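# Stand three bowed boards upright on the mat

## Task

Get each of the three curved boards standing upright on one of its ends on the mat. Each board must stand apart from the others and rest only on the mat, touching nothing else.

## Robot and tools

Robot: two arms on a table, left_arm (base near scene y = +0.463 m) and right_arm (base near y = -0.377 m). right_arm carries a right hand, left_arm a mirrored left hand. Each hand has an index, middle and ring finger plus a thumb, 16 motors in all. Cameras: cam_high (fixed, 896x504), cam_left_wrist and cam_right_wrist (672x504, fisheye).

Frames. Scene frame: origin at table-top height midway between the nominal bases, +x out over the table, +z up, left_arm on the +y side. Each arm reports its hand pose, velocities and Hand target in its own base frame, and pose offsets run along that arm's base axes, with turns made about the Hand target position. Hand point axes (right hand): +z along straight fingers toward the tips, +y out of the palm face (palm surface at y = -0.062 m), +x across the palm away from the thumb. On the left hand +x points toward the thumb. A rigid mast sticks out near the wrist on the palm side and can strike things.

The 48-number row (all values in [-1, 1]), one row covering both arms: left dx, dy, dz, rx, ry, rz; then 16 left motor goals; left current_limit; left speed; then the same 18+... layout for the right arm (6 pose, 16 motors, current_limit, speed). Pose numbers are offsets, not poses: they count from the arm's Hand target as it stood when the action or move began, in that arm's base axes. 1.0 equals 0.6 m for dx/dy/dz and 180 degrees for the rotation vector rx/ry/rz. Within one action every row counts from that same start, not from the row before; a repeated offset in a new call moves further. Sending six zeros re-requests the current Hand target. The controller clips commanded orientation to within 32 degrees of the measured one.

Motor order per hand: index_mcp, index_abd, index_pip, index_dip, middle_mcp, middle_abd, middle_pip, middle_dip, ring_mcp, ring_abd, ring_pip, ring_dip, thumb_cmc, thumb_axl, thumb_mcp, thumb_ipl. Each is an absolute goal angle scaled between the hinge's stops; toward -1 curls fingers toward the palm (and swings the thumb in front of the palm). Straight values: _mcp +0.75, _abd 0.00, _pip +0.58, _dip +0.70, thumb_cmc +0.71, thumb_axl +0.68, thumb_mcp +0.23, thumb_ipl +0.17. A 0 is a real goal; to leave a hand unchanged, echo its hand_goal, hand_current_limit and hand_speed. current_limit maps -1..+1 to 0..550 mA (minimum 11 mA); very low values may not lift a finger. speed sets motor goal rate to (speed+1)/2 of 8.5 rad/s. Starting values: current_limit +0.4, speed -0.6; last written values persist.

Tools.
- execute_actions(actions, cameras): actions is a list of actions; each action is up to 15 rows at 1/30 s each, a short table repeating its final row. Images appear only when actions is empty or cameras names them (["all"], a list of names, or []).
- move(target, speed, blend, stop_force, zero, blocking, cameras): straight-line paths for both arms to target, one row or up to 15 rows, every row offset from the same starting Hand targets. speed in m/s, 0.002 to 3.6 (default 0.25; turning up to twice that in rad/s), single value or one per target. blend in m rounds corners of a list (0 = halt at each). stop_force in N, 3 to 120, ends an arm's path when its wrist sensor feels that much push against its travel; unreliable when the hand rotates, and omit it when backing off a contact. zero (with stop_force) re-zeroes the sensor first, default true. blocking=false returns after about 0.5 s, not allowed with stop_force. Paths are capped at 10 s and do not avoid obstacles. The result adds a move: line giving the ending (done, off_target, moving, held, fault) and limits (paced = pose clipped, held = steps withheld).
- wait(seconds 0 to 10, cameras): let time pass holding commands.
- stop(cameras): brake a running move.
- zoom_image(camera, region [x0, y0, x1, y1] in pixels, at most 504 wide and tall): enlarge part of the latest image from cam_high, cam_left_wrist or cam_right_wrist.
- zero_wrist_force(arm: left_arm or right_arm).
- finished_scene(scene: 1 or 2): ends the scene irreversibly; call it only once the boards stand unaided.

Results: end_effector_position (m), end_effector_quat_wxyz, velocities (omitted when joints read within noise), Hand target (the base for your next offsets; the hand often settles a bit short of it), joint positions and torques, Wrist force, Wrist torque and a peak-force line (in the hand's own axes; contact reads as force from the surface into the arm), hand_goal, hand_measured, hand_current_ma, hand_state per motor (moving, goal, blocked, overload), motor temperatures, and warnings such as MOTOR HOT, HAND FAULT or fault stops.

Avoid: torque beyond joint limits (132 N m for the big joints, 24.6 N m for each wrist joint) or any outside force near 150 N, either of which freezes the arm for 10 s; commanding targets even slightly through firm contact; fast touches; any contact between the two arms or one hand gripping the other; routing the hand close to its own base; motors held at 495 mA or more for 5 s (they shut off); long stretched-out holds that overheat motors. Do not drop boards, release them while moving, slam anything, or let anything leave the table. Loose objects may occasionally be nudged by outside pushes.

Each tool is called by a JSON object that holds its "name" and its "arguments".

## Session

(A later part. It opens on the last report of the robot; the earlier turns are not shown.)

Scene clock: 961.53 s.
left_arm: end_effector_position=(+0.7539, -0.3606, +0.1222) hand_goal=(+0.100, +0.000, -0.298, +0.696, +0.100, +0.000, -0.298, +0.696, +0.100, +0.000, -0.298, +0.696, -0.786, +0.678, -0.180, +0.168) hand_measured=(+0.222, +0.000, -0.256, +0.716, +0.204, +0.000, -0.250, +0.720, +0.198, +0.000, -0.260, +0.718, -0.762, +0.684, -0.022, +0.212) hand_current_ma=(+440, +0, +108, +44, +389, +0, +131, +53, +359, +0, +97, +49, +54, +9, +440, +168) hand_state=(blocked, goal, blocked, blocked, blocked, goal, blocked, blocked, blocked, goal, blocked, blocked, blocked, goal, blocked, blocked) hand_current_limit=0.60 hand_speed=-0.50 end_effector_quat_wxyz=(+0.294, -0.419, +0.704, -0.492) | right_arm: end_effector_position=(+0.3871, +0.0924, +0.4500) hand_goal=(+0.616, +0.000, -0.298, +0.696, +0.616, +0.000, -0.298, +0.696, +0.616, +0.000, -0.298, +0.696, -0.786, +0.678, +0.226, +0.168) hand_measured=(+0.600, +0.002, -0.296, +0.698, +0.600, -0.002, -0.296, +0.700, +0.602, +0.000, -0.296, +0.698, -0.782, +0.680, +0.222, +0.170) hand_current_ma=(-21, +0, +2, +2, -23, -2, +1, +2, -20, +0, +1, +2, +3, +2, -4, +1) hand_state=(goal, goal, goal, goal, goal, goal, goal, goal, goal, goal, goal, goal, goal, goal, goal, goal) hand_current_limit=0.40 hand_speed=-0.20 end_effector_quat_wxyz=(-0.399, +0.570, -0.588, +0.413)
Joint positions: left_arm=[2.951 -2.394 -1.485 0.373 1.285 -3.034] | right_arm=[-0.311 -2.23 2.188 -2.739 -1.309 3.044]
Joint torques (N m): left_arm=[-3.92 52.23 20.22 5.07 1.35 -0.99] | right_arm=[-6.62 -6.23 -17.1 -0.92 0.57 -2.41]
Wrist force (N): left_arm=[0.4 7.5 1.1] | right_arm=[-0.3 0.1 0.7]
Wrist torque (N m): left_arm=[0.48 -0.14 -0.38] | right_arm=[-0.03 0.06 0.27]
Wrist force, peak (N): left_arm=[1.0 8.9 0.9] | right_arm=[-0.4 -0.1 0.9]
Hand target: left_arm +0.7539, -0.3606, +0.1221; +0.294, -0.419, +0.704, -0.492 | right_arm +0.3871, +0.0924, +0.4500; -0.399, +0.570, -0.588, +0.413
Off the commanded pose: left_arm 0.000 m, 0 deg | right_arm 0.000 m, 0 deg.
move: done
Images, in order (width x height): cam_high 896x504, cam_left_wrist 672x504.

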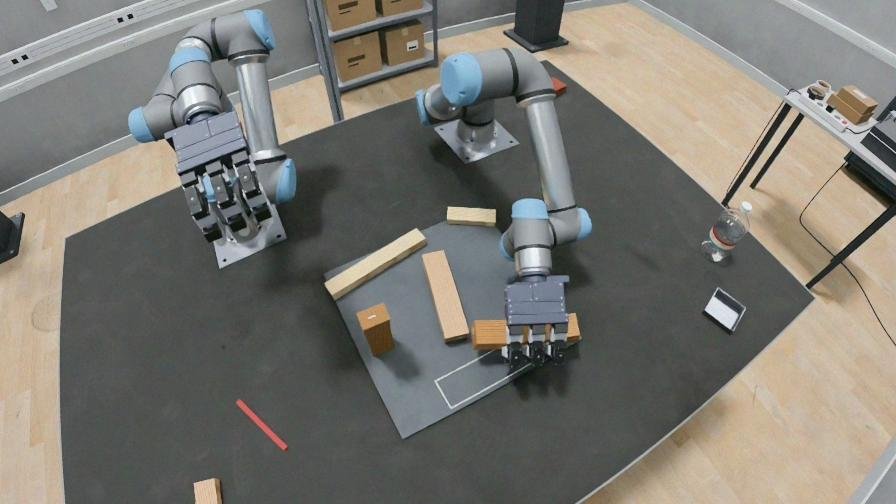

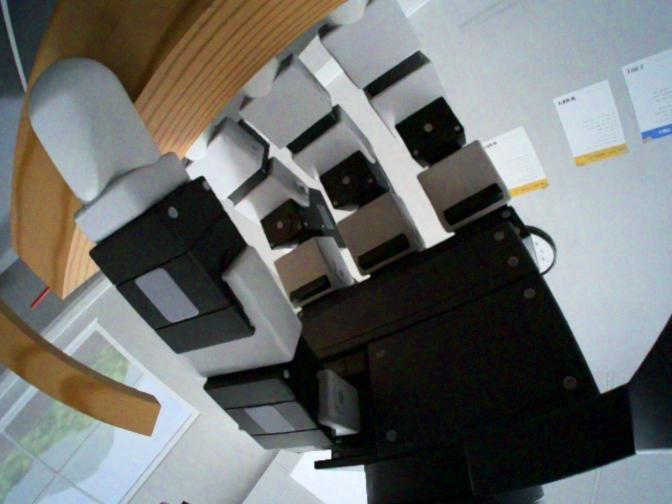

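{"name": "move", "arguments": {"target": [[-0.05,0.03,0.45,0,0,0,0.1,0,-0.298,0.696,0.1,0,-0.298,0.696,0.1,0,-0.298,0.696,-0.786,0.678,-0.18,0.168,0.6,-0.5,0,0,0,0,0,0,0.616,0,-0.298,0.696,0.616,0,-0.298,0.696,0.616,0,-0.298,0.696,-0.786,0.678,0.226,0.168,0.4,-0.2]], "speed": 0.12, "cameras": ["cam_high","cam_left_wrist"]}}

Scene clock: 983.93 s.
left_arm: end_effector_position=(+0.7240, -0.3425, +0.3921) hand_goal=(+0.100, +0.000, -0.298, +0.696, +0.100, +0.000, -0.298, +0.696, +0.100, +0.000, -0.298, +0.696, -0.786, +0.678, -0.180, +0.168) hand_measured=(+0.220, +0.000, -0.256, +0.716, +0.204, +0.000, -0.250, +0.720, +0.198, +0.000, -0.258, +0.718, -0.762, +0.684, -0.022, +0.212) hand_current_ma=(+440, +0, +109, +44, +387, +0, +133, +54, +356, +0, +100, +50, +54, +9, +440, +169) hand_state=(blocked, goal, blocked, blocked, blocked, goal, blocked, blocked, blocked, goal, blocked, blocked, blocked, goal, blocked, blocked) hand_current_limit=0.60 hand_speed=-0.50 end_effector_quat_wxyz=(+0.294, -0.419, +0.704, -0.492) | right_arm: end_effector_position=(+0.3871, +0.0924, +0.4500) hand_goal=(+0.616, +0.000, -0.298, +0.696, +0.616, +0.000, -0.298, +0.696, +0.616, +0.000, -0.298, +0.696, -0.786, +0.678, +0.226, +0.168) hand_measured=(+0.600, +0.002, -0.296, +0.698, +0.600, -0.002, -0.296, +0.700, +0.602, +0.000, -0.296, +0.698, -0.782, +0.680, +0.222, +0.170) hand_current_ma=(-21, +0, +2, +2, -23, -2, +1, +2, -20, +0, +1, +2, +3, +2, -4, +1) hand_state=(goal, goal, goal, goal, goal, goal, goal, goal, goal, goal, goal, goal, goal, goal, goal, goal) hand_current_limit=0.40 hand_speed=-0.20 end_effector_quat_wxyz=(-0.399, +0.570, -0.588, +0.413)
Joint positions: left_arm=[2.971 -2.019 -1.349 -0.141 1.266 -3.026] | right_arm=[-0.311 -2.23 2.188 -2.739 -1.309 3.044]
Joint torques (N m): left_arm=[-5.12 45.09 20.39 3.19 0.04 1.34] | right_arm=[-6.47 -5.8 -17.22 -0.82 0.28 -2.38]
Wrist force (N): left_arm=[0.8 6.9 1.4] | right_arm=[-0.2 0.1 0.7]
Wrist torque (N m): left_arm=[0.40 -0.17 -0.40] | right_arm=[-0.03 0.05 0.28]
Wrist force, peak (N): left_arm=[0.9 9.9 1.9] | right_arm=[-0.4 0.0 0.9]
Hand target: left_arm +0.7239, -0.3426, +0.3921; +0.294, -0.419, +0.704, -0.492 | right_arm +0.3871, +0.0924, +0.4500; -0.399, +0.570, -0.588, +0.413
Off the commanded pose: left_arm 0.000 m, 0 deg | right_arm 0.000 m, 0 deg.
move: done
Images, in order (width x height): cam_high 896x504, cam_left_wrist 672x504.

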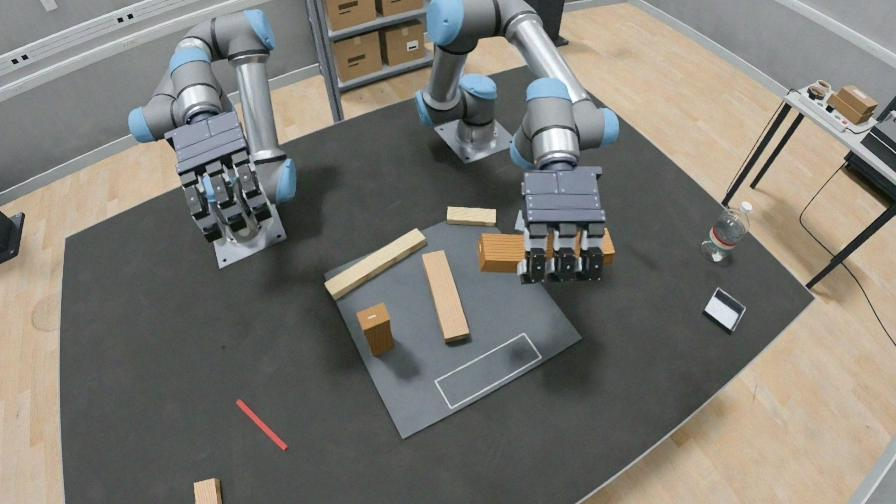

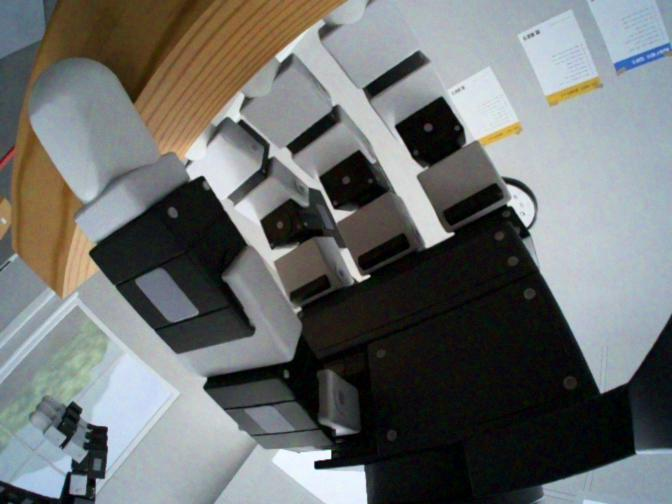

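{"name": "move", "arguments": {"target": [[-0.152,-0.007,-0.02,0.1169,-0.6041,-0.4010,0.1,0,-0.298,0.696,0.1,0,-0.298,0.696,0.1,0,-0.298,0.696,-0.786,0.678,-0.18,0.168,0.6,-0.5,0,0,0,0,0,0,0.616,0,-0.298,0.696,0.616,0,-0.298,0.696,0.616,0,-0.298,0.696,-0.786,0.678,0.226,0.168,0.4,-0.2]], "speed": 0.14, "cameras": ["cam_high","cam_left_wrist"]}}

Scene clock: 995.20 s.
left_arm: end_effector_position=(+0.6327, -0.3468, +0.3802) hand_goal=(+0.100, +0.000, -0.298, +0.696, +0.100, +0.000, -0.298, +0.696, +0.100, +0.000, -0.298, +0.696, -0.786, +0.678, -0.180, +0.168) hand_measured=(+0.210, +0.012, -0.256, +0.718, +0.176, +0.006, -0.250, +0.720, +0.152, +0.006, -0.258, +0.718, -0.742, +0.688, -0.002, +0.212) hand_current_ma=(+417, +16, +112, +45, +259, +8, +133, +54, +157, +8, +99, +50, +122, +20, +440, +175) hand_state=(blocked, goal, blocked, blocked, blocked, goal, blocked, blocked, blocked, goal, blocked, blocked, blocked, goal, blocked, blocked) hand_current_limit=0.60 hand_speed=-0.50 end_effector_quat_wxyz=(+0.464, +0.595, +0.345, -0.559) | right_arm: end_effector_position=(+0.3871, +0.0924, +0.4500) hand_goal=(+0.616, +0.000, -0.298, +0.696, +0.616, +0.000, -0.298, +0.696, +0.616, +0.000, -0.298, +0.696, -0.786, +0.678, +0.226, +0.168) hand_measured=(+0.600, +0.002, -0.296, +0.698, +0.600, -0.002, -0.296, +0.700, +0.602, +0.000, -0.296, +0.698, -0.782, +0.680, +0.222, +0.170) hand_current_ma=(-21, +0, +2, +2, -23, -2, +1, +2, -20, +0, +1, +2, +3, +2, -4, +1) hand_state=(goal, goal, goal, goal, goal, goal, goal, goal, goal, goal, goal, goal, goal, goal, goal, goal) hand_current_limit=0.40 hand_speed=-0.20 end_effector_quat_wxyz=(-0.399, +0.570, -0.588, +0.413)
Joint positions: left_arm=[3.193 -2.19 -1.038 3.09 0.407 -4.419] | right_arm=[-0.311 -2.23 2.188 -2.739 -1.309 3.044]
Joint torques (N m): left_arm=[-7.38 46.47 15.18 0.54 0.12 2.16] | right_arm=[-5.82 -4.72 -17.34 -0.89 -0.38 -2.27]
Wrist force (N): left_arm=[6.1 0.5 -0.6] | right_arm=[-0.2 0.1 0.7]
Wrist torque (N m): left_arm=[0.08 -0.34 -0.17] | right_arm=[-0.03 0.05 0.28]
Wrist force, peak (N): left_arm=[5.2 6.7 -1.4] | right_arm=[-0.4 0.1 0.9]
Hand target: left_arm +0.6327, -0.3468, +0.3801; +0.464, +0.595, +0.345, -0.559 | right_arm +0.3871, +0.0924, +0.4500; -0.399, +0.570, -0.588, +0.413
Off the commanded pose: left_arm 0.000 m, 0 deg | right_arm 0.000 m, 0 deg.
move: done
Images, in order (width x height): cam_high 896x504, cam_left_wrist 672x504.

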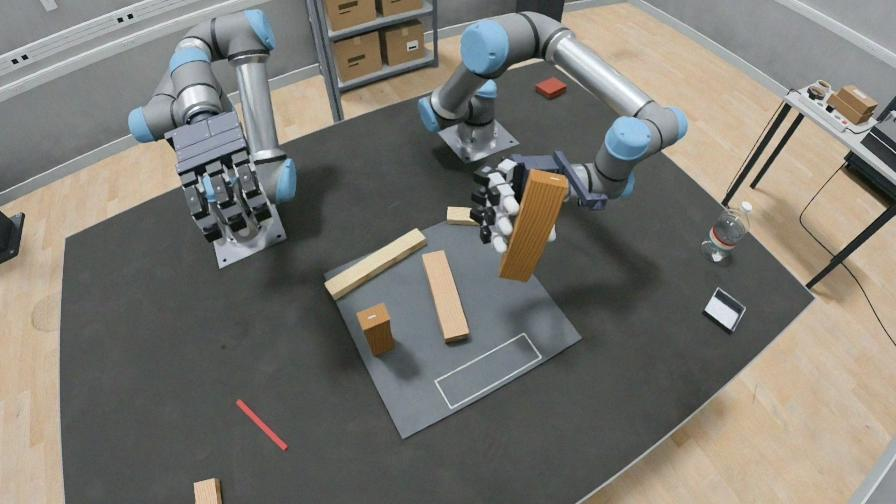

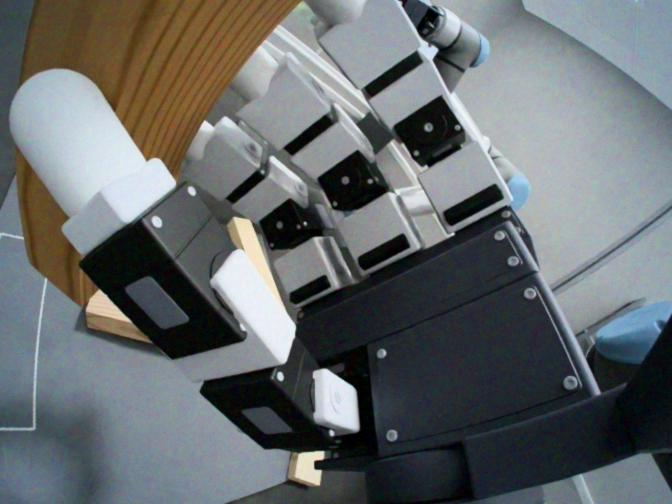

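{"name": "zoom_image", "arguments": {"camera": "cam_high", "region": [420, 120, 660, 320]}}

{"name": "zoom_image", "arguments": {"camera": "cam_left_wrist", "region": [0, 0, 504, 400]}}

Scaled by 2.100.

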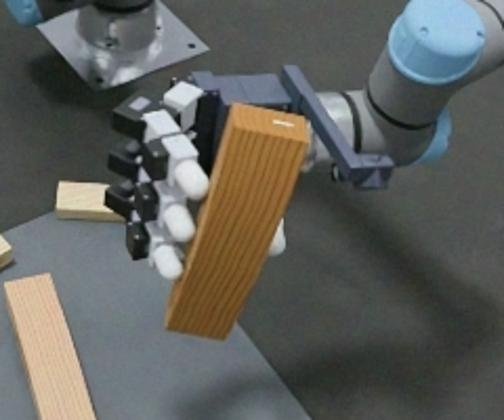

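Scaled by 1.000.

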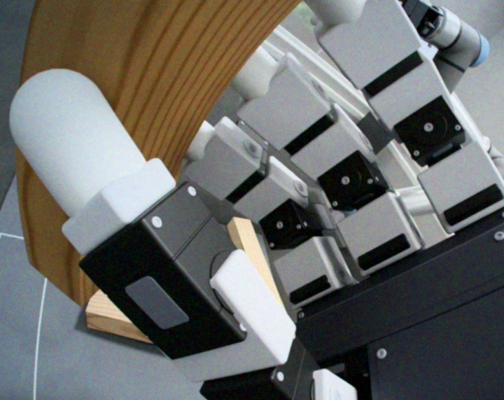

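{"name": "zoom_image", "arguments": {"camera": "cam_high", "region": [480, 150, 590, 220]}}

{"name": "zoom_image", "arguments": {"camera": "cam_high", "region": [480, 220, 590, 290]}}

Scaled by 4.582.

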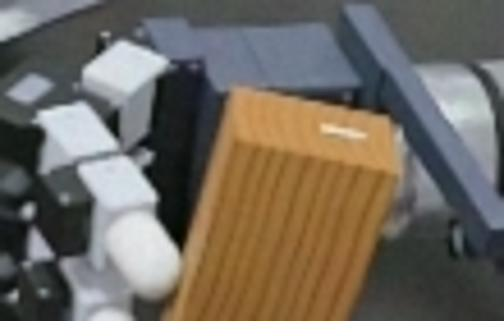

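Scaled by 4.582.

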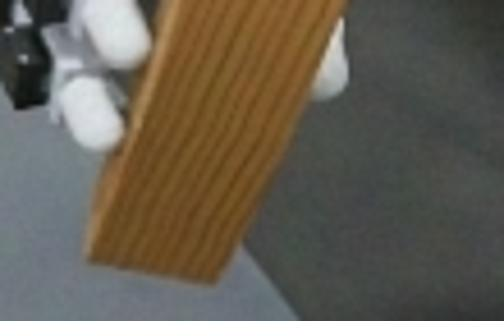

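{"name": "move", "arguments": {"target": [[0,0,0,-0.0016,-0.0418,0.0045,0.1,0,-0.298,0.696,0.1,0,-0.298,0.696,0.1,0,-0.298,0.696,-0.786,0.678,-0.18,0.168,0.6,-0.5,0,0,0,0,0,0,0.616,0,-0.298,0.696,0.616,0,-0.298,0.696,0.616,0,-0.298,0.696,-0.786,0.678,0.226,0.168,0.4,-0.2]], "speed": 0.1, "cameras": ["cam_high","cam_left_wrist"]}}

{"name": "zoom_image", "arguments": {"camera": "cam_high", "region": [480, 150, 590, 220]}}

{"name": "zoom_image", "arguments": {"camera": "cam_high", "region": [480, 220, 590, 290]}}

Scene clock: 1016.23 s.
left_arm: end_effector_position=(+0.6327, -0.3468, +0.3802) hand_goal=(+0.100, +0.000, -0.298, +0.696, +0.100, +0.000, -0.298, +0.696, +0.100, +0.000, -0.298, +0.696, -0.786, +0.678, -0.180, +0.168) hand_measured=(+0.210, +0.012, -0.254, +0.718, +0.176, +0.006, -0.250, +0.720, +0.152, +0.006, -0.258, +0.718, -0.742, +0.688, -0.002, +0.212) hand_current_ma=(+417, +17, +113, +45, +259, +8, +133, +54, +157, +8, +100, +50, +122, +20, +440, +175) hand_state=(blocked, goal, blocked, blocked, blocked, goal, blocked, blocked, blocked, goal, blocked, blocked, blocked, goal, blocked, blocked) hand_current_limit=0.60 hand_speed=-0.50 end_effector_quat_wxyz=(+0.491, +0.626, +0.317, -0.516) | right_arm: end_effector_position=(+0.3871, +0.0924, +0.4500) hand_goal=(+0.616, +0.000, -0.298, +0.696, +0.616, +0.000, -0.298, +0.696, +0.616, +0.000, -0.298, +0.696, -0.786, +0.678, +0.226, +0.168) hand_measured=(+0.600, +0.002, -0.296, +0.698, +0.600, -0.002, -0.296, +0.700, +0.602, +0.000, -0.296, +0.698, -0.782, +0.680, +0.222, +0.170) hand_current_ma=(-21, +0, +2, +2, -23, -2, +1, +2, -20, +0, +1, +2, +3, +2, -4, +1) hand_state=(goal, goal, goal, goal, goal, goal, goal, goal, goal, goal, goal, goal, goal, goal, goal, goal) hand_current_limit=0.40 hand_speed=-0.20 end_effector_quat_wxyz=(-0.399, +0.570, -0.588, +0.413)
Joint positions: left_arm=[3.193 -2.156 -1.095 3.213 0.394 -4.386] | right_arm=[-0.311 -2.23 2.188 -2.739 -1.309 3.044]
Joint torques (N m): left_arm=[4.17 44.03 27.1 -1.95 1.41 -0.96] | right_arm=[-4.7 -4.36 -17.45 -0.92 -0.59 -2.25]
Wrist force (N): left_arm=[6.1 -0.6 -0.7] | right_arm=[-0.2 0.0 0.7]
Wrist torque (N m): left_arm=[0.05 -0.34 -0.09] | right_arm=[-0.04 0.05 0.29]
Wrist force, peak (N): left_arm=[6.7 0.8 -0.8] | right_arm=[-0.3 0.0 0.9]
Hand target: left_arm +0.6327, -0.3468, +0.3801; +0.491, +0.626, +0.317, -0.516 | right_arm +0.3871, +0.0924, +0.4500; -0.399, +0.570, -0.588, +0.413
Off the commanded pose: left_arm 0.000 m, 0 deg | right_arm 0.000 m, 0 deg.
move: done
Images, in order (width x height): cam_high 896x504, cam_left_wrist 672x504.

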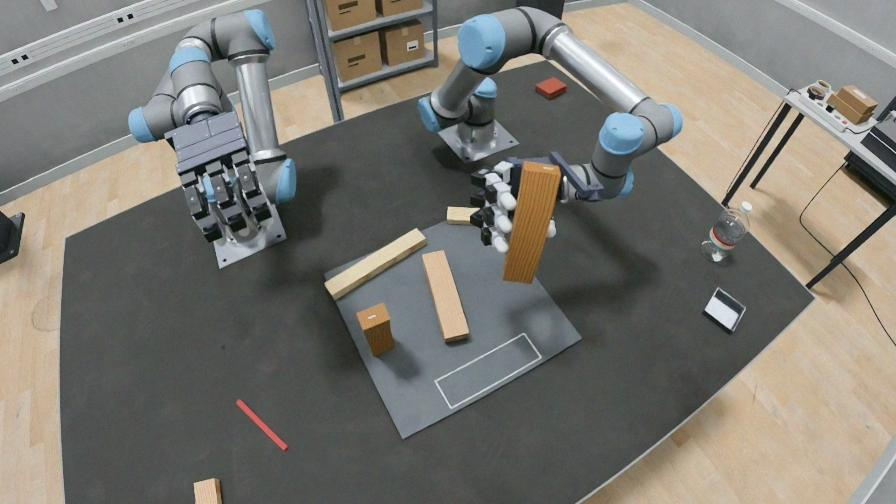

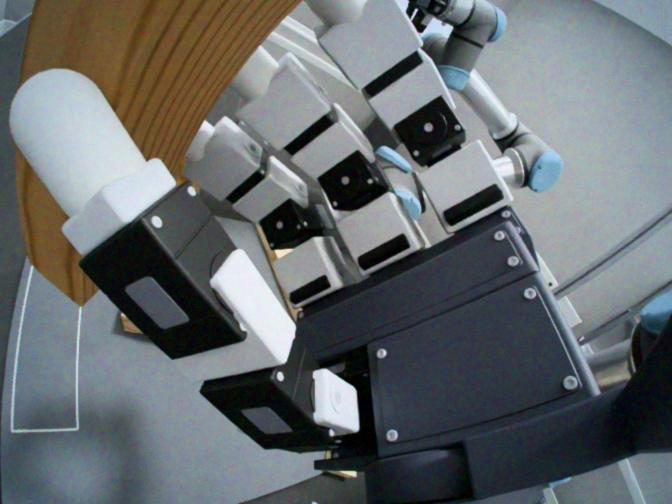

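Scaled by 4.582.

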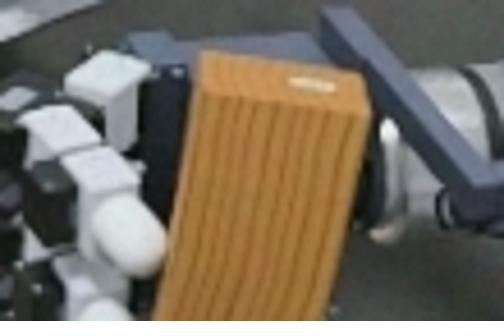

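Scaled by 4.582.

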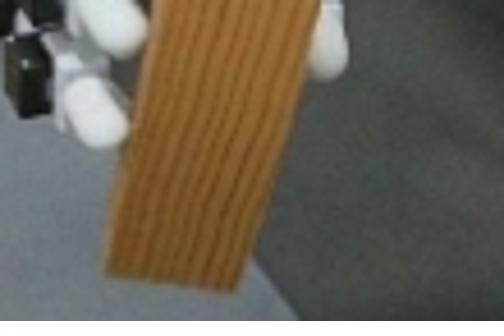

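{"name": "move", "arguments": {"target": [[0.0333,0.0333,-0.4,0,0,0,0.1,0,-0.298,0.696,0.1,0,-0.298,0.696,0.1,0,-0.298,0.696,-0.786,0.678,-0.18,0.168,0.6,-0.5,0,0,0,0,0,0,0.616,0,-0.298,0.696,0.616,0,-0.298,0.696,0.616,0,-0.298,0.696,-0.786,0.678,0.226,0.168,0.4,-0.2]], "speed": 0.1, "cameras": ["cam_high","cam_left_wrist"]}}

{"name": "zoom_image", "arguments": {"camera": "cam_high", "region": [470, 200, 610, 380]}}

Scene clock: 1025.93 s.
left_arm: end_effector_position=(+0.6527, -0.3267, +0.1401) hand_goal=(+0.100, +0.000, -0.298, +0.696, +0.100, +0.000, -0.298, +0.696, +0.100, +0.000, -0.298, +0.696, -0.786, +0.678, -0.180, +0.168) hand_measured=(+0.210, +0.012, -0.254, +0.718, +0.176, +0.008, -0.250, +0.720, +0.152, +0.008, -0.258, +0.718, -0.740, +0.688, -0.002, +0.212) hand_current_ma=(+417, +18, +113, +45, +259, +9, +133, +54, +157, +9, +99, +50, +123, +20, +440, +175) hand_state=(blocked, goal, blocked, blocked, blocked, goal, blocked, blocked, blocked, goal, blocked, blocked, blocked, goal, blocked, blocked) hand_current_limit=0.60 hand_speed=-0.50 end_effector_quat_wxyz=(+0.491, +0.626, +0.317, -0.516) | right_arm: end_effector_position=(+0.3871, +0.0924, +0.4500) hand_goal=(+0.616, +0.000, -0.298, +0.696, +0.616, +0.000, -0.298, +0.696, +0.616, +0.000, -0.298, +0.696, -0.786, +0.678, +0.226, +0.168) hand_measured=(+0.600, +0.002, -0.296, +0.698, +0.600, -0.002, -0.296, +0.700, +0.602, +0.000, -0.296, +0.698, -0.782, +0.680, +0.222, +0.170) hand_current_ma=(-21, +0, +2, +2, -23, -2, +1, +2, -20, +0, +1, +2, +3, +2, -4, +1) hand_state=(goal, goal, goal, goal, goal, goal, goal, goal, goal, goal, goal, goal, goal, goal, goal, goal) hand_current_limit=0.40 hand_speed=-0.20 end_effector_quat_wxyz=(-0.399, +0.570, -0.588, +0.413)
Joint positions: left_arm=[3.223 -2.402 -1.321 3.687 0.424 -4.389] | right_arm=[-0.311 -2.23 2.188 -2.739 -1.309 3.044]
Joint torques (N m): left_arm=[-6.04 64.89 24.5 -1.9 -0.57 -0.64] | right_arm=[-5.5 -4.49 -17.09 -0.92 -0.46 -2.4]
Wrist force (N): left_arm=[6.1 -0.5 -0.5] | right_arm=[-0.3 0.0 0.7]
Wrist torque (N m): left_arm=[0.07 -0.37 -0.06] | right_arm=[-0.04 0.07 0.27]
Wrist force, peak (N): left_arm=[7.6 -0.7 -0.8] | right_arm=[-0.3 -0.1 0.9]
Hand target: left_arm +0.6527, -0.3268, +0.1401; +0.491, +0.626, +0.317, -0.516 | right_arm +0.3871, +0.0924, +0.4500; -0.399, +0.570, -0.588, +0.413
Off the commanded pose: left_arm 0.000 m, 0 deg | right_arm 0.000 m, 0 deg.
move: done
Images, in order (width x height): cam_high 896x504, cam_left_wrist 672x504.

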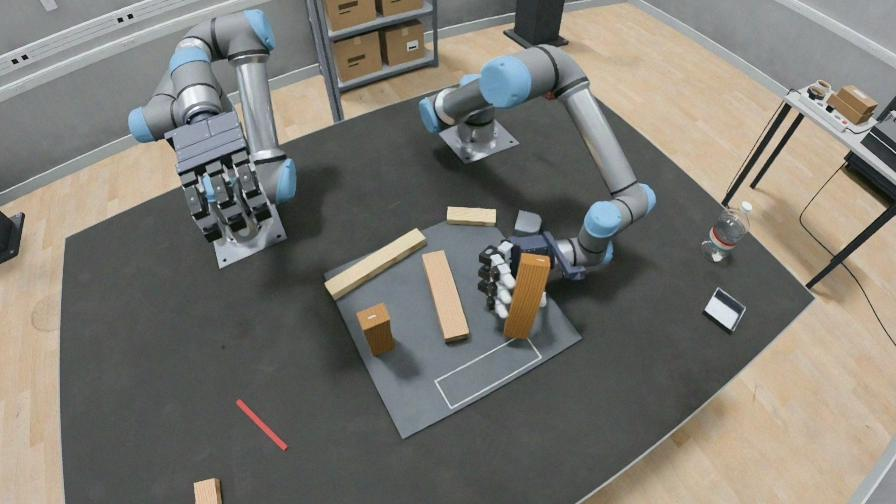

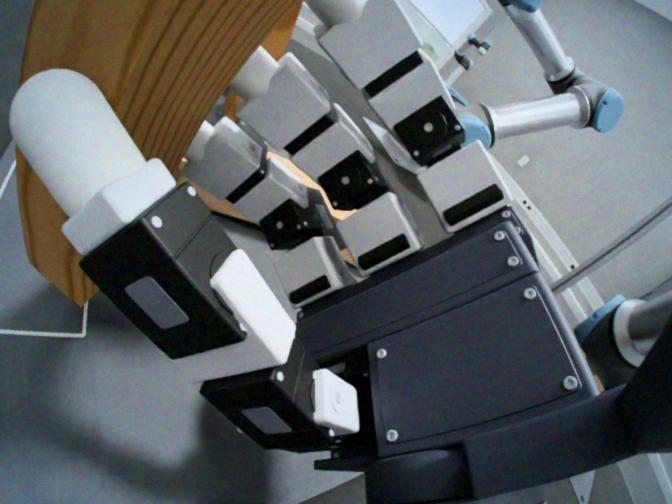

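Scaled by 2.800.

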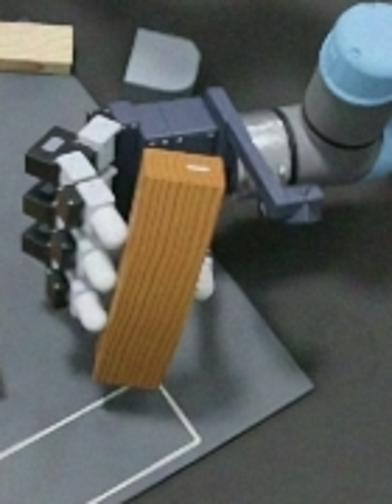

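{"name": "move", "arguments": {"target": [[0,0,-0.1,0,0,0,0.1,0,-0.298,0.696,0.1,0,-0.298,0.696,0.1,0,-0.298,0.696,-0.786,0.678,-0.18,0.168,0.6,-0.5,0,0,0,0,0,0,0.616,0,-0.298,0.696,0.616,0,-0.298,0.696,0.616,0,-0.298,0.696,-0.786,0.678,0.226,0.168,0.4,-0.2]], "speed": 0.015, "stop_force": 4, "cameras": ["cam_high","cam_left_wrist"]}}

{"name": "zoom_image", "arguments": {"camera": "cam_high", "region": [470, 200, 610, 380]}}

Scene clock: 1035.03 s.
left_arm: end_effector_position=(+0.6527, -0.3268, +0.0972) hand_goal=(+0.100, +0.000, -0.298, +0.696, +0.100, +0.000, -0.298, +0.696, +0.100, +0.000, -0.298, +0.696, -0.786, +0.678, -0.180, +0.168) hand_measured=(+0.210, +0.008, -0.254, +0.718, +0.176, +0.002, -0.250, +0.720, +0.152, +0.002, -0.258, +0.718, -0.742, +0.688, -0.002, +0.212) hand_current_ma=(+417, +10, +116, +47, +259, +3, +133, +54, +157, +3, +99, +50, +116, +20, +440, +175) hand_state=(blocked, goal, blocked, blocked, blocked, goal, blocked, blocked, blocked, goal, blocked, blocked, blocked, goal, blocked, blocked) hand_current_limit=0.60 hand_speed=-0.50 end_effector_quat_wxyz=(+0.491, +0.626, +0.317, -0.516) | right_arm: end_effector_position=(+0.3871, +0.0924, +0.4500) hand_goal=(+0.616, +0.000, -0.298, +0.696, +0.616, +0.000, -0.298, +0.696, +0.616, +0.000, -0.298, +0.696, -0.786, +0.678, +0.226, +0.168) hand_measured=(+0.600, +0.002, -0.296, +0.698, +0.600, -0.002, -0.296, +0.700, +0.602, +0.000, -0.296, +0.698, -0.782, +0.680, +0.222, +0.170) hand_current_ma=(-21, +0, +2, +2, -23, -2, +1, +2, -20, +0, +1, +2, +3, +2, -4, +1) hand_state=(goal, goal, goal, goal, goal, goal, goal, goal, goal, goal, goal, goal, goal, goal, goal, goal) hand_current_limit=0.40 hand_speed=-0.20 end_effector_quat_wxyz=(-0.399, +0.570, -0.588, +0.413)
Joint positions: left_arm=[3.223 -2.462 -1.334 3.761 0.424 -4.388] | right_arm=[-0.311 -2.23 2.188 -2.739 -1.309 3.044]
Joint torques (N m): left_arm=[-5.67 66.54 22.9 -0.91 -0.66 -1.3] | right_arm=[-4.82 -3.71 -17 -1.05 -0.51 -2.22]
Wrist force (N): left_arm=[5.0 0.4 -0.5] | right_arm=[-0.2 0.0 0.5]
Wrist torque (N m): left_arm=[0.20 -0.33 -0.01] | right_arm=[-0.02 0.06 0.28]
Wrist force, peak (N): left_arm=[6.4 -0.3 -0.3] | right_arm=[-0.4 0.0 0.9]
Hand target: left_arm +0.6527, -0.3268, +0.0972; +0.491, +0.626, +0.317, -0.516 (not the last commanded pose) | right_arm +0.3871, +0.0924, +0.4500; -0.399, +0.570, -0.588, +0.413
Off the commanded pose: left_arm 0.017 m, 0 deg | right_arm 0.000 m, 0 deg.
move: contact (left_arm)
Images, in order (width x height): cam_high 896x504, cam_left_wrist 672x504.

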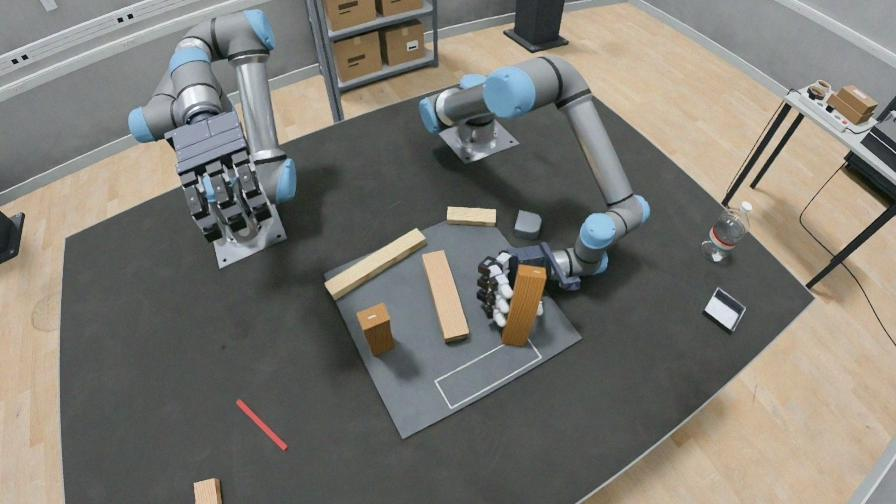

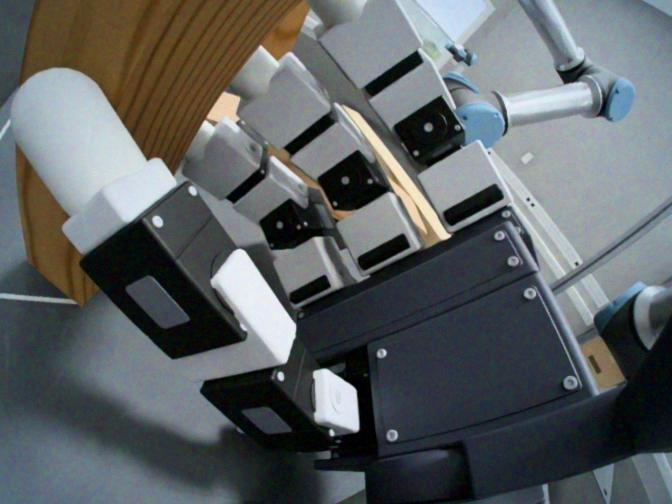

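Scaled by 2.800.

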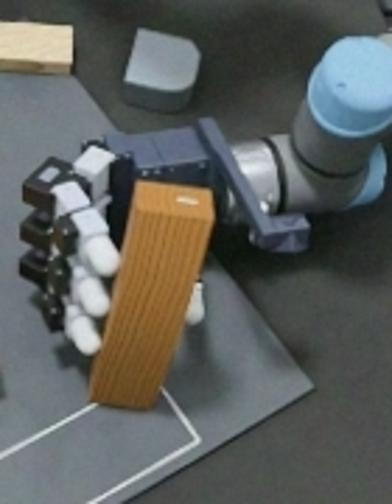

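{"name": "move", "arguments": {"target": [[0,0,-0.02,0,0,0,0.1,0,-0.298,0.696,0.1,0,-0.298,0.696,0.1,0,-0.298,0.696,-0.786,0.678,-0.18,0.168,0.6,-0.5,0,0,0,0,0,0,0.616,0,-0.298,0.696,0.616,0,-0.298,0.696,0.616,0,-0.298,0.696,-0.786,0.678,0.226,0.168,0.4,-0.2]], "speed": 0.01, "stop_force": 6}}

{"name": "execute_actions", "arguments": {"actions": [], "cameras": ["cam_high"]}}

{"name": "zoom_image", "arguments": {"camera": "cam_high", "region": [490, 240, 570, 360]}}

Scene clock: 1038.93 s.
left_arm: end_effector_position=(+0.6528, -0.3268, +0.0964) hand_goal=(+0.100, +0.000, -0.298, +0.696, +0.100, +0.000, -0.298, +0.696, +0.100, +0.000, -0.298, +0.696, -0.786, +0.678, -0.180, +0.168) hand_measured=(+0.210, +0.000, -0.254, +0.718, +0.176, -0.006, -0.250, +0.720, +0.152, -0.006, -0.258, +0.718, -0.746, +0.686, -0.002, +0.212) hand_current_ma=(+417, +0, +117, +48, +259, -7, +133, +54, +157, -6, +99, +50, +104, +18, +440, +175) hand_state=(blocked, goal, blocked, blocked, blocked, goal, blocked, blocked, blocked, goal, blocked, blocked, blocked, goal, blocked, blocked) hand_current_limit=0.60 hand_speed=-0.50 end_effector_quat_wxyz=(+0.491, +0.626, +0.317, -0.516) | right_arm: end_effector_position=(+0.3871, +0.0924, +0.4500) hand_goal=(+0.616, +0.000, -0.298, +0.696, +0.616, +0.000, -0.298, +0.696, +0.616, +0.000, -0.298, +0.696, -0.786, +0.678, +0.226, +0.168) hand_measured=(+0.600, +0.002, -0.296, +0.698, +0.600, -0.002, -0.296, +0.700, +0.602, +0.000, -0.296, +0.698, -0.782, +0.680, +0.222, +0.170) hand_current_ma=(-21, +0, +2, +2, -23, -2, +1, +2, -20, +0, +1, +2, +3, +2, -4, +1) hand_state=(goal, goal, goal, goal, goal, goal, goal, goal, goal, goal, goal, goal, goal, goal, goal, goal) hand_current_limit=0.40 hand_speed=-0.20 end_effector_quat_wxyz=(-0.399, +0.570, -0.588, +0.413)
Joint positions: left_arm=[3.223 -2.463 -1.334 3.762 0.424 -4.388] | right_arm=[-0.311 -2.23 2.188 -2.739 -1.309 3.044]
Joint torques (N m): left_arm=[-2.39 65.38 18.92 -2.04 -0.69 -0.99] | right_arm=[-4.45 -3.65 -18.45 -1.14 -0.49 -2.46]
Wrist force (N): left_arm=[2.0 1.4 0.4] | right_arm=[-0.1 -0.1 0.8]
Wrist torque (N m): left_arm=[0.26 -0.22 0.07] | right_arm=[-0.06 0.04 0.28]
Wrist force, peak (N): left_arm=[5.2 0.3 -0.2] | right_arm=[-0.6 0.0 0.7]
Hand target: left_arm +0.6528, -0.3268, +0.0964; +0.491, +0.626, +0.317, -0.516 (not the last commanded pose) | right_arm +0.3871, +0.0924, +0.4500; -0.399, +0.570, -0.588, +0.413
Off the commanded pose: left_arm 0.011 m, 0 deg | right_arm 0.000 m, 0 deg.
move: contact (left_arm)

Scene clock: 1038.93 s.
left_arm: end_effector_position=(+0.6528, -0.3268, +0.0964) hand_goal=(+0.100, +0.000, -0.298, +0.696, +0.100, +0.000, -0.298, +0.696, +0.100, +0.000, -0.298, +0.696, -0.786, +0.678, -0.180, +0.168) hand_measured=(+0.210, +0.000, -0.254, +0.718, +0.176, -0.006, -0.250, +0.720, +0.152, -0.006, -0.258, +0.718, -0.746, +0.686, -0.002, +0.212) hand_current_ma=(+417, +0, +117, +48, +259, -7, +133, +54, +157, -6, +99, +50, +104, +18, +440, +175) hand_state=(blocked, goal, blocked, blocked, blocked, goal, blocked, blocked, blocked, goal, blocked, blocked, blocked, goal, blocked, blocked) hand_current_limit=0.60 hand_speed=-0.50 end_effector_quat_wxyz=(+0.491, +0.626, +0.317, -0.516) | right_arm: end_effector_position=(+0.3871, +0.0924, +0.4500) hand_goal=(+0.616, +0.000, -0.298, +0.696, +0.616, +0.000, -0.298, +0.696, +0.616, +0.000, -0.298, +0.696, -0.786, +0.678, +0.226, +0.168) hand_measured=(+0.600, +0.002, -0.296, +0.698, +0.600, -0.002, -0.296, +0.700, +0.602, +0.000, -0.296, +0.698, -0.782, +0.680, +0.222, +0.170) hand_current_ma=(-21, +0, +2, +2, -23, -2, +1, +2, -20, +0, +1, +2, +3, +2, -4, +1) hand_state=(goal, goal, goal, goal, goal, goal, goal, goal, goal, goal, goal, goal, goal, goal, goal, goal) hand_current_limit=0.40 hand_speed=-0.20 end_effector_quat_wxyz=(-0.399, +0.570, -0.588, +0.413)
Joint positions: left_arm=[3.223 -2.463 -1.334 3.762 0.424 -4.388] | right_arm=[-0.311 -2.23 2.188 -2.739 -1.309 3.044]
Joint velocities: within noise
Joint torques (N m): left_arm=[-2.39 65.38 18.92 -2.04 -0.69 -0.99] | right_arm=[-4.45 -3.65 -18.45 -1.14 -0.49 -2.46]
Motor temperatures (°C): left_arm=[32 34 28 37 44 36] | right_arm=[35 36 33 39 39 44]
Wrist force (N): left_arm=[2.0 1.4 0.4] | right_arm=[-0.1 -0.1 0.8]
Wrist torque (N m): left_arm=[0.26 -0.22 0.07] | right_arm=[-0.06 0.04 0.28]
Wrist force, peak (N): left_arm=[2.0 1.4 0.4] | right_arm=[-0.1 -0.1 0.8]
Hand target: left_arm +0.6528, -0.3268, +0.0964; +0.491, +0.626, +0.317, -0.516 (not the last commanded pose) | right_arm +0.3871, +0.0924, +0.4500; -0.399, +0.570, -0.588, +0.413
Off the commanded pose: left_arm 0.011 m, 0 deg | right_arm 0.000 m, 0 deg.
Images, in order (width x height): cam_high 896x504.

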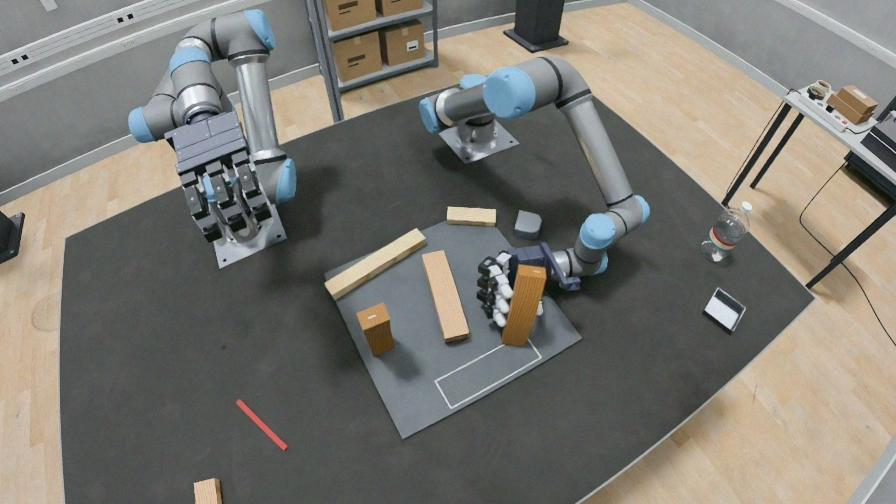

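Scaled by 4.200.

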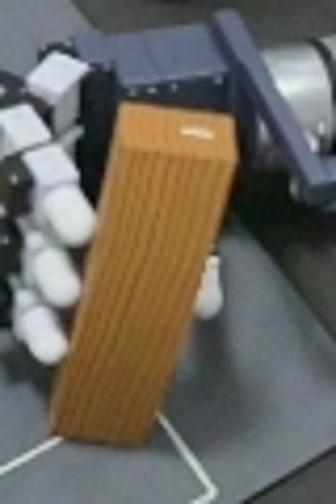

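{"name": "execute_actions", "arguments": {"actions": [[[0,0,0,0,0,0,0.18,0,-0.298,0.696,0.16,0,-0.298,0.696,0.15,0,-0.298,0.696,-0.786,0.678,-0.06,0.168,0.3,-0.8,0,0,0,0,0,0,0.616,0,-0.298,0.696,0.616,0,-0.298,0.696,0.616,0,-0.298,0.696,-0.786,0.678,0.226,0.168,0.4,-0.2]],[[0,0,0,0,0,0,0.23,0,-0.298,0.696,0.2,0,-0.298,0.696,0.18,0,-0.298,0.696,-0.786,0.678,0.0,0.168,0.2,-0.8,0,0,0,0,0,0,0.616,0,-0.298,0.696,0.616,0,-0.298,0.696,0.616,0,-0.298,0.696,-0.786,0.678,0.226,0.168,0.4,-0.2]]], "cameras": ["cam_high","cam_left_wrist"]}}

{"name": "zoom_image", "arguments": {"camera": "cam_high", "region": [490, 240, 570, 360]}}

Scene clock: 1048.83 s.
left_arm: end_effector_position=(+0.6528, -0.3268, +0.0964) hand_goal=(+0.230, +0.000, -0.298, +0.696, +0.200, +0.000, -0.298, +0.696, +0.180, +0.000, -0.298, +0.696, -0.786, +0.678, +0.000, +0.168) hand_measured=(+0.242, +0.004, -0.274, +0.710, +0.212, +0.002, -0.272, +0.712, +0.194, +0.002, -0.284, +0.706, -0.748, +0.686, +0.012, +0.184) hand_current_ma=(+22, +5, +51, +25, +24, +2, +60, +29, +27, +1, +27, +15, +98, +18, +33, +47) hand_state=(goal, goal, blocked, goal, goal, goal, blocked, goal, goal, goal, goal, goal, blocked, goal, goal, goal) hand_current_limit=0.20 hand_speed=-0.80 end_effector_quat_wxyz=(+0.491, +0.626, +0.317, -0.516) | right_arm: end_effector_position=(+0.3871, +0.0924, +0.4500) hand_goal=(+0.616, +0.000, -0.298, +0.696, +0.616, +0.000, -0.298, +0.696, +0.616, +0.000, -0.298, +0.696, -0.786, +0.678, +0.226, +0.168) hand_measured=(+0.600, +0.002, -0.296, +0.698, +0.600, -0.002, -0.296, +0.700, +0.602, +0.000, -0.296, +0.698, -0.782, +0.680, +0.222, +0.170) hand_current_ma=(-21, +0, +2, +2, -23, -2, +1, +2, -20, +0, +1, +2, +3, +2, -4, +1) hand_state=(goal, goal, goal, goal, goal, goal, goal, goal, goal, goal, goal, goal, goal, goal, goal, goal) hand_current_limit=0.40 hand_speed=-0.20 end_effector_quat_wxyz=(-0.399, +0.570, -0.588, +0.413)
Joint positions: left_arm=[3.223 -2.463 -1.334 3.762 0.424 -4.388] | right_arm=[-0.311 -2.23 2.188 -2.739 -1.309 3.044]
Joint torques (N m): left_arm=[-2.46 63.78 21.08 -1.28 -0.66 -1.06] | right_arm=[-5.09 -3.29 -18.24 -1.04 -0.43 -2.32]
Wrist force (N): left_arm=[1.5 1.4 0.3] | right_arm=[-0.3 0.1 0.4]
Wrist torque (N m): left_arm=[0.27 -0.19 0.06] | right_arm=[-0.01 0.07 0.28]
Wrist force, peak (N): left_arm=[3.2 0.8 -0.4] | right_arm=[-0.3 0.1 0.8]
Hand target: left_arm +0.6528, -0.3268, +0.0964; +0.491, +0.626, +0.317, -0.516 | right_arm +0.3871, +0.0924, +0.4500; -0.399, +0.570, -0.588, +0.413
Off the commanded pose: left_arm 0.000 m, 0 deg | right_arm 0.000 m, 0 deg.
Images, in order (width x height): cam_high 896x504, cam_left_wrist 672x504.

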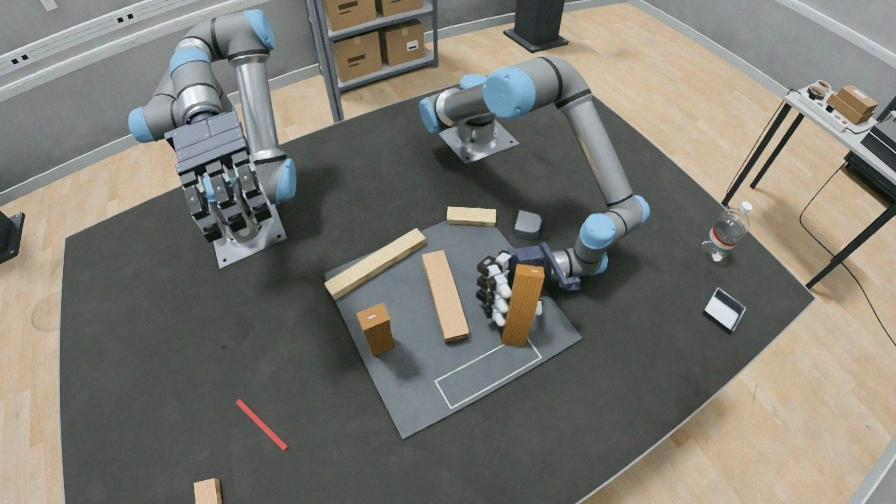

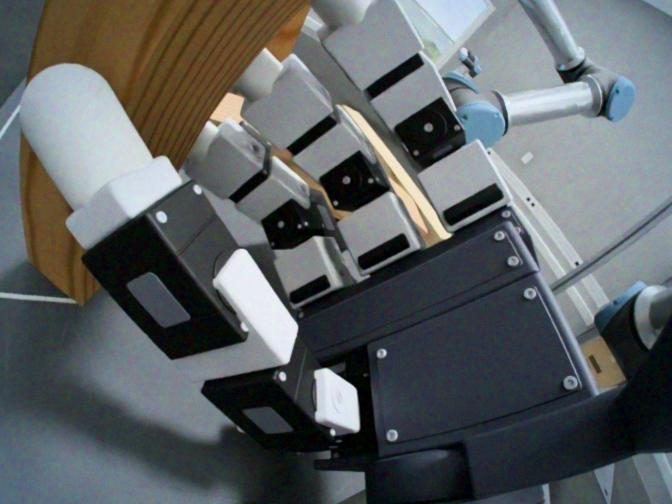

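Scaled by 4.200.

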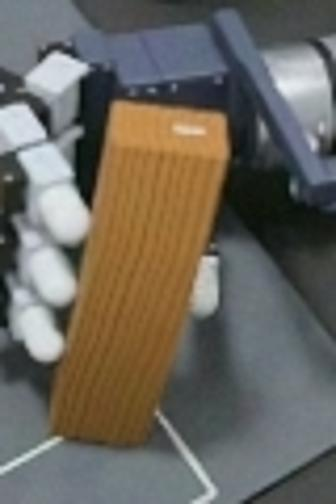

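{"name": "execute_actions", "arguments": {"actions": [[[0,0,0,0,0,0,0.28,0,-0.298,0.696,0.26,0,-0.298,0.696,0.24,0,-0.298,0.696,-0.786,0.678,0.03,0.168,0.2,-0.9,0,0,0,0,0,0,0.616,0,-0.298,0.696,0.616,0,-0.298,0.696,0.616,0,-0.298,0.696,-0.786,0.678,0.226,0.168,0.4,-0.2]],[[0,0,0,0,0,0,0.33,0,-0.298,0.696,0.31,0,-0.298,0.696,0.29,0,-0.298,0.696,-0.786,0.678,0.08,0.168,0.2,-0.9,0,0,0,0,0,0,0.616,0,-0.298,0.696,0.616,0,-0.298,0.696,0.616,0,-0.298,0.696,-0.786,0.678,0.226,0.168,0.4,-0.2]]], "cameras": ["cam_high","cam_left_wrist"]}}

{"name": "zoom_image", "arguments": {"camera": "cam_high", "region": [490, 240, 570, 360]}}

Scene clock: 1054.10 s.
left_arm: end_effector_position=(+0.6528, -0.3268, +0.0964) hand_goal=(+0.330, +0.000, -0.298, +0.696, +0.310, +0.000, -0.298, +0.696, +0.290, +0.000, -0.298, +0.696, -0.786, +0.678, +0.080, +0.168) hand_measured=(+0.330, +0.004, -0.296, +0.698, +0.310, +0.002, -0.296, +0.698, +0.290, +0.002, -0.296, +0.698, -0.768, +0.682, +0.082, +0.170) hand_current_ma=(+0, +5, +2, +2, +0, +2, +3, +3, +0, +1, +2, +3, +35, +5, +2, +2) hand_state=(goal, goal, goal, goal, goal, goal, goal, goal, goal, goal, goal, goal, goal, goal, goal, goal) hand_current_limit=0.20 hand_speed=-0.90 end_effector_quat_wxyz=(+0.491, +0.627, +0.317, -0.516) | right_arm: end_effector_position=(+0.3871, +0.0924, +0.4500) hand_goal=(+0.616, +0.000, -0.298, +0.696, +0.616, +0.000, -0.298, +0.696, +0.616, +0.000, -0.298, +0.696, -0.786, +0.678, +0.226, +0.168) hand_measured=(+0.600, +0.002, -0.296, +0.698, +0.600, -0.002, -0.296, +0.700, +0.602, +0.000, -0.296, +0.698, -0.782, +0.680, +0.222, +0.170) hand_current_ma=(-21, +0, +2, +2, -23, -2, +1, +2, -20, +0, +1, +2, +3, +2, -4, +1) hand_state=(goal, goal, goal, goal, goal, goal, goal, goal, goal, goal, goal, goal, goal, goal, goal, goal) hand_current_limit=0.40 hand_speed=-0.20 end_effector_quat_wxyz=(-0.399, +0.570, -0.588, +0.413)
Joint positions: left_arm=[3.223 -2.463 -1.334 3.762 0.424 -4.388] | right_arm=[-0.311 -2.23 2.188 -2.739 -1.309 3.044]
Joint torques (N m): left_arm=[-2.23 58.05 16.89 -1.29 -1.38 -1.22] | right_arm=[-4.29 -3.3 -18.62 -1.01 -0.5 -2.35]
Wrist force (N): left_arm=[2.7 -0.6 -0.6] | right_arm=[-0.3 0.0 0.5]
Wrist torque (N m): left_arm=[0.09 -0.23 0.20] | right_arm=[-0.03 0.06 0.27]
Wrist force, peak (N): left_arm=[4.9 -6.5 -1.4] | right_arm=[-0.5 0.0 0.8]
Hand target: left_arm +0.6528, -0.3268, +0.0964; +0.491, +0.626, +0.317, -0.516 | right_arm +0.3871, +0.0924, +0.4500; -0.399, +0.570, -0.588, +0.413
Off the commanded pose: left_arm 0.000 m, 0 deg | right_arm 0.000 m, 0 deg.
Images, in order (width x height): cam_high 896x504, cam_left_wrist 672x504.

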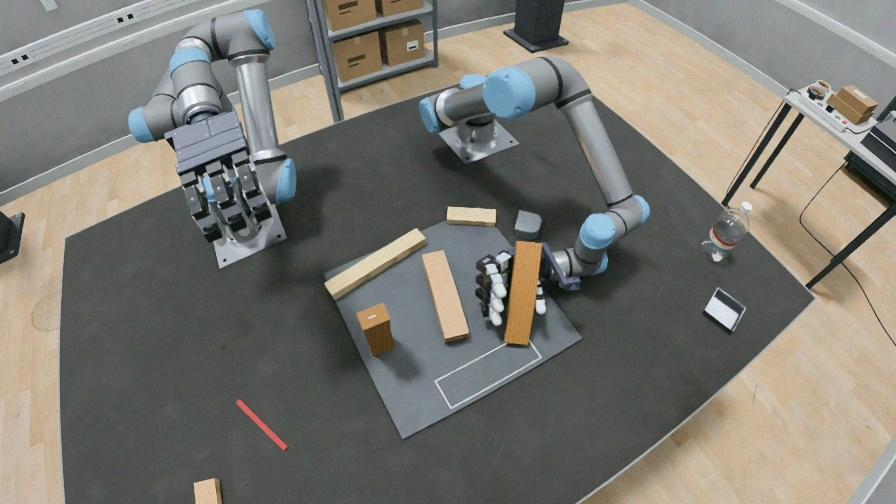

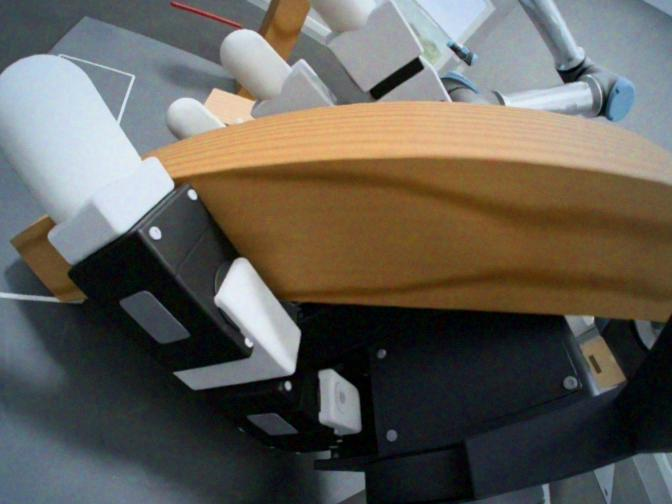

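Scaled by 4.200.

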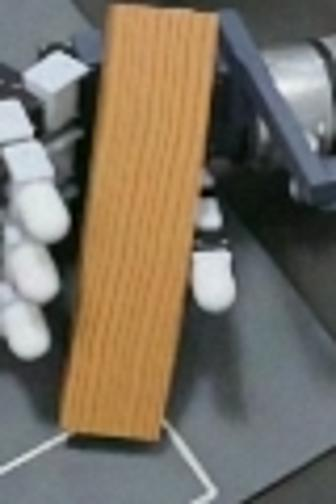

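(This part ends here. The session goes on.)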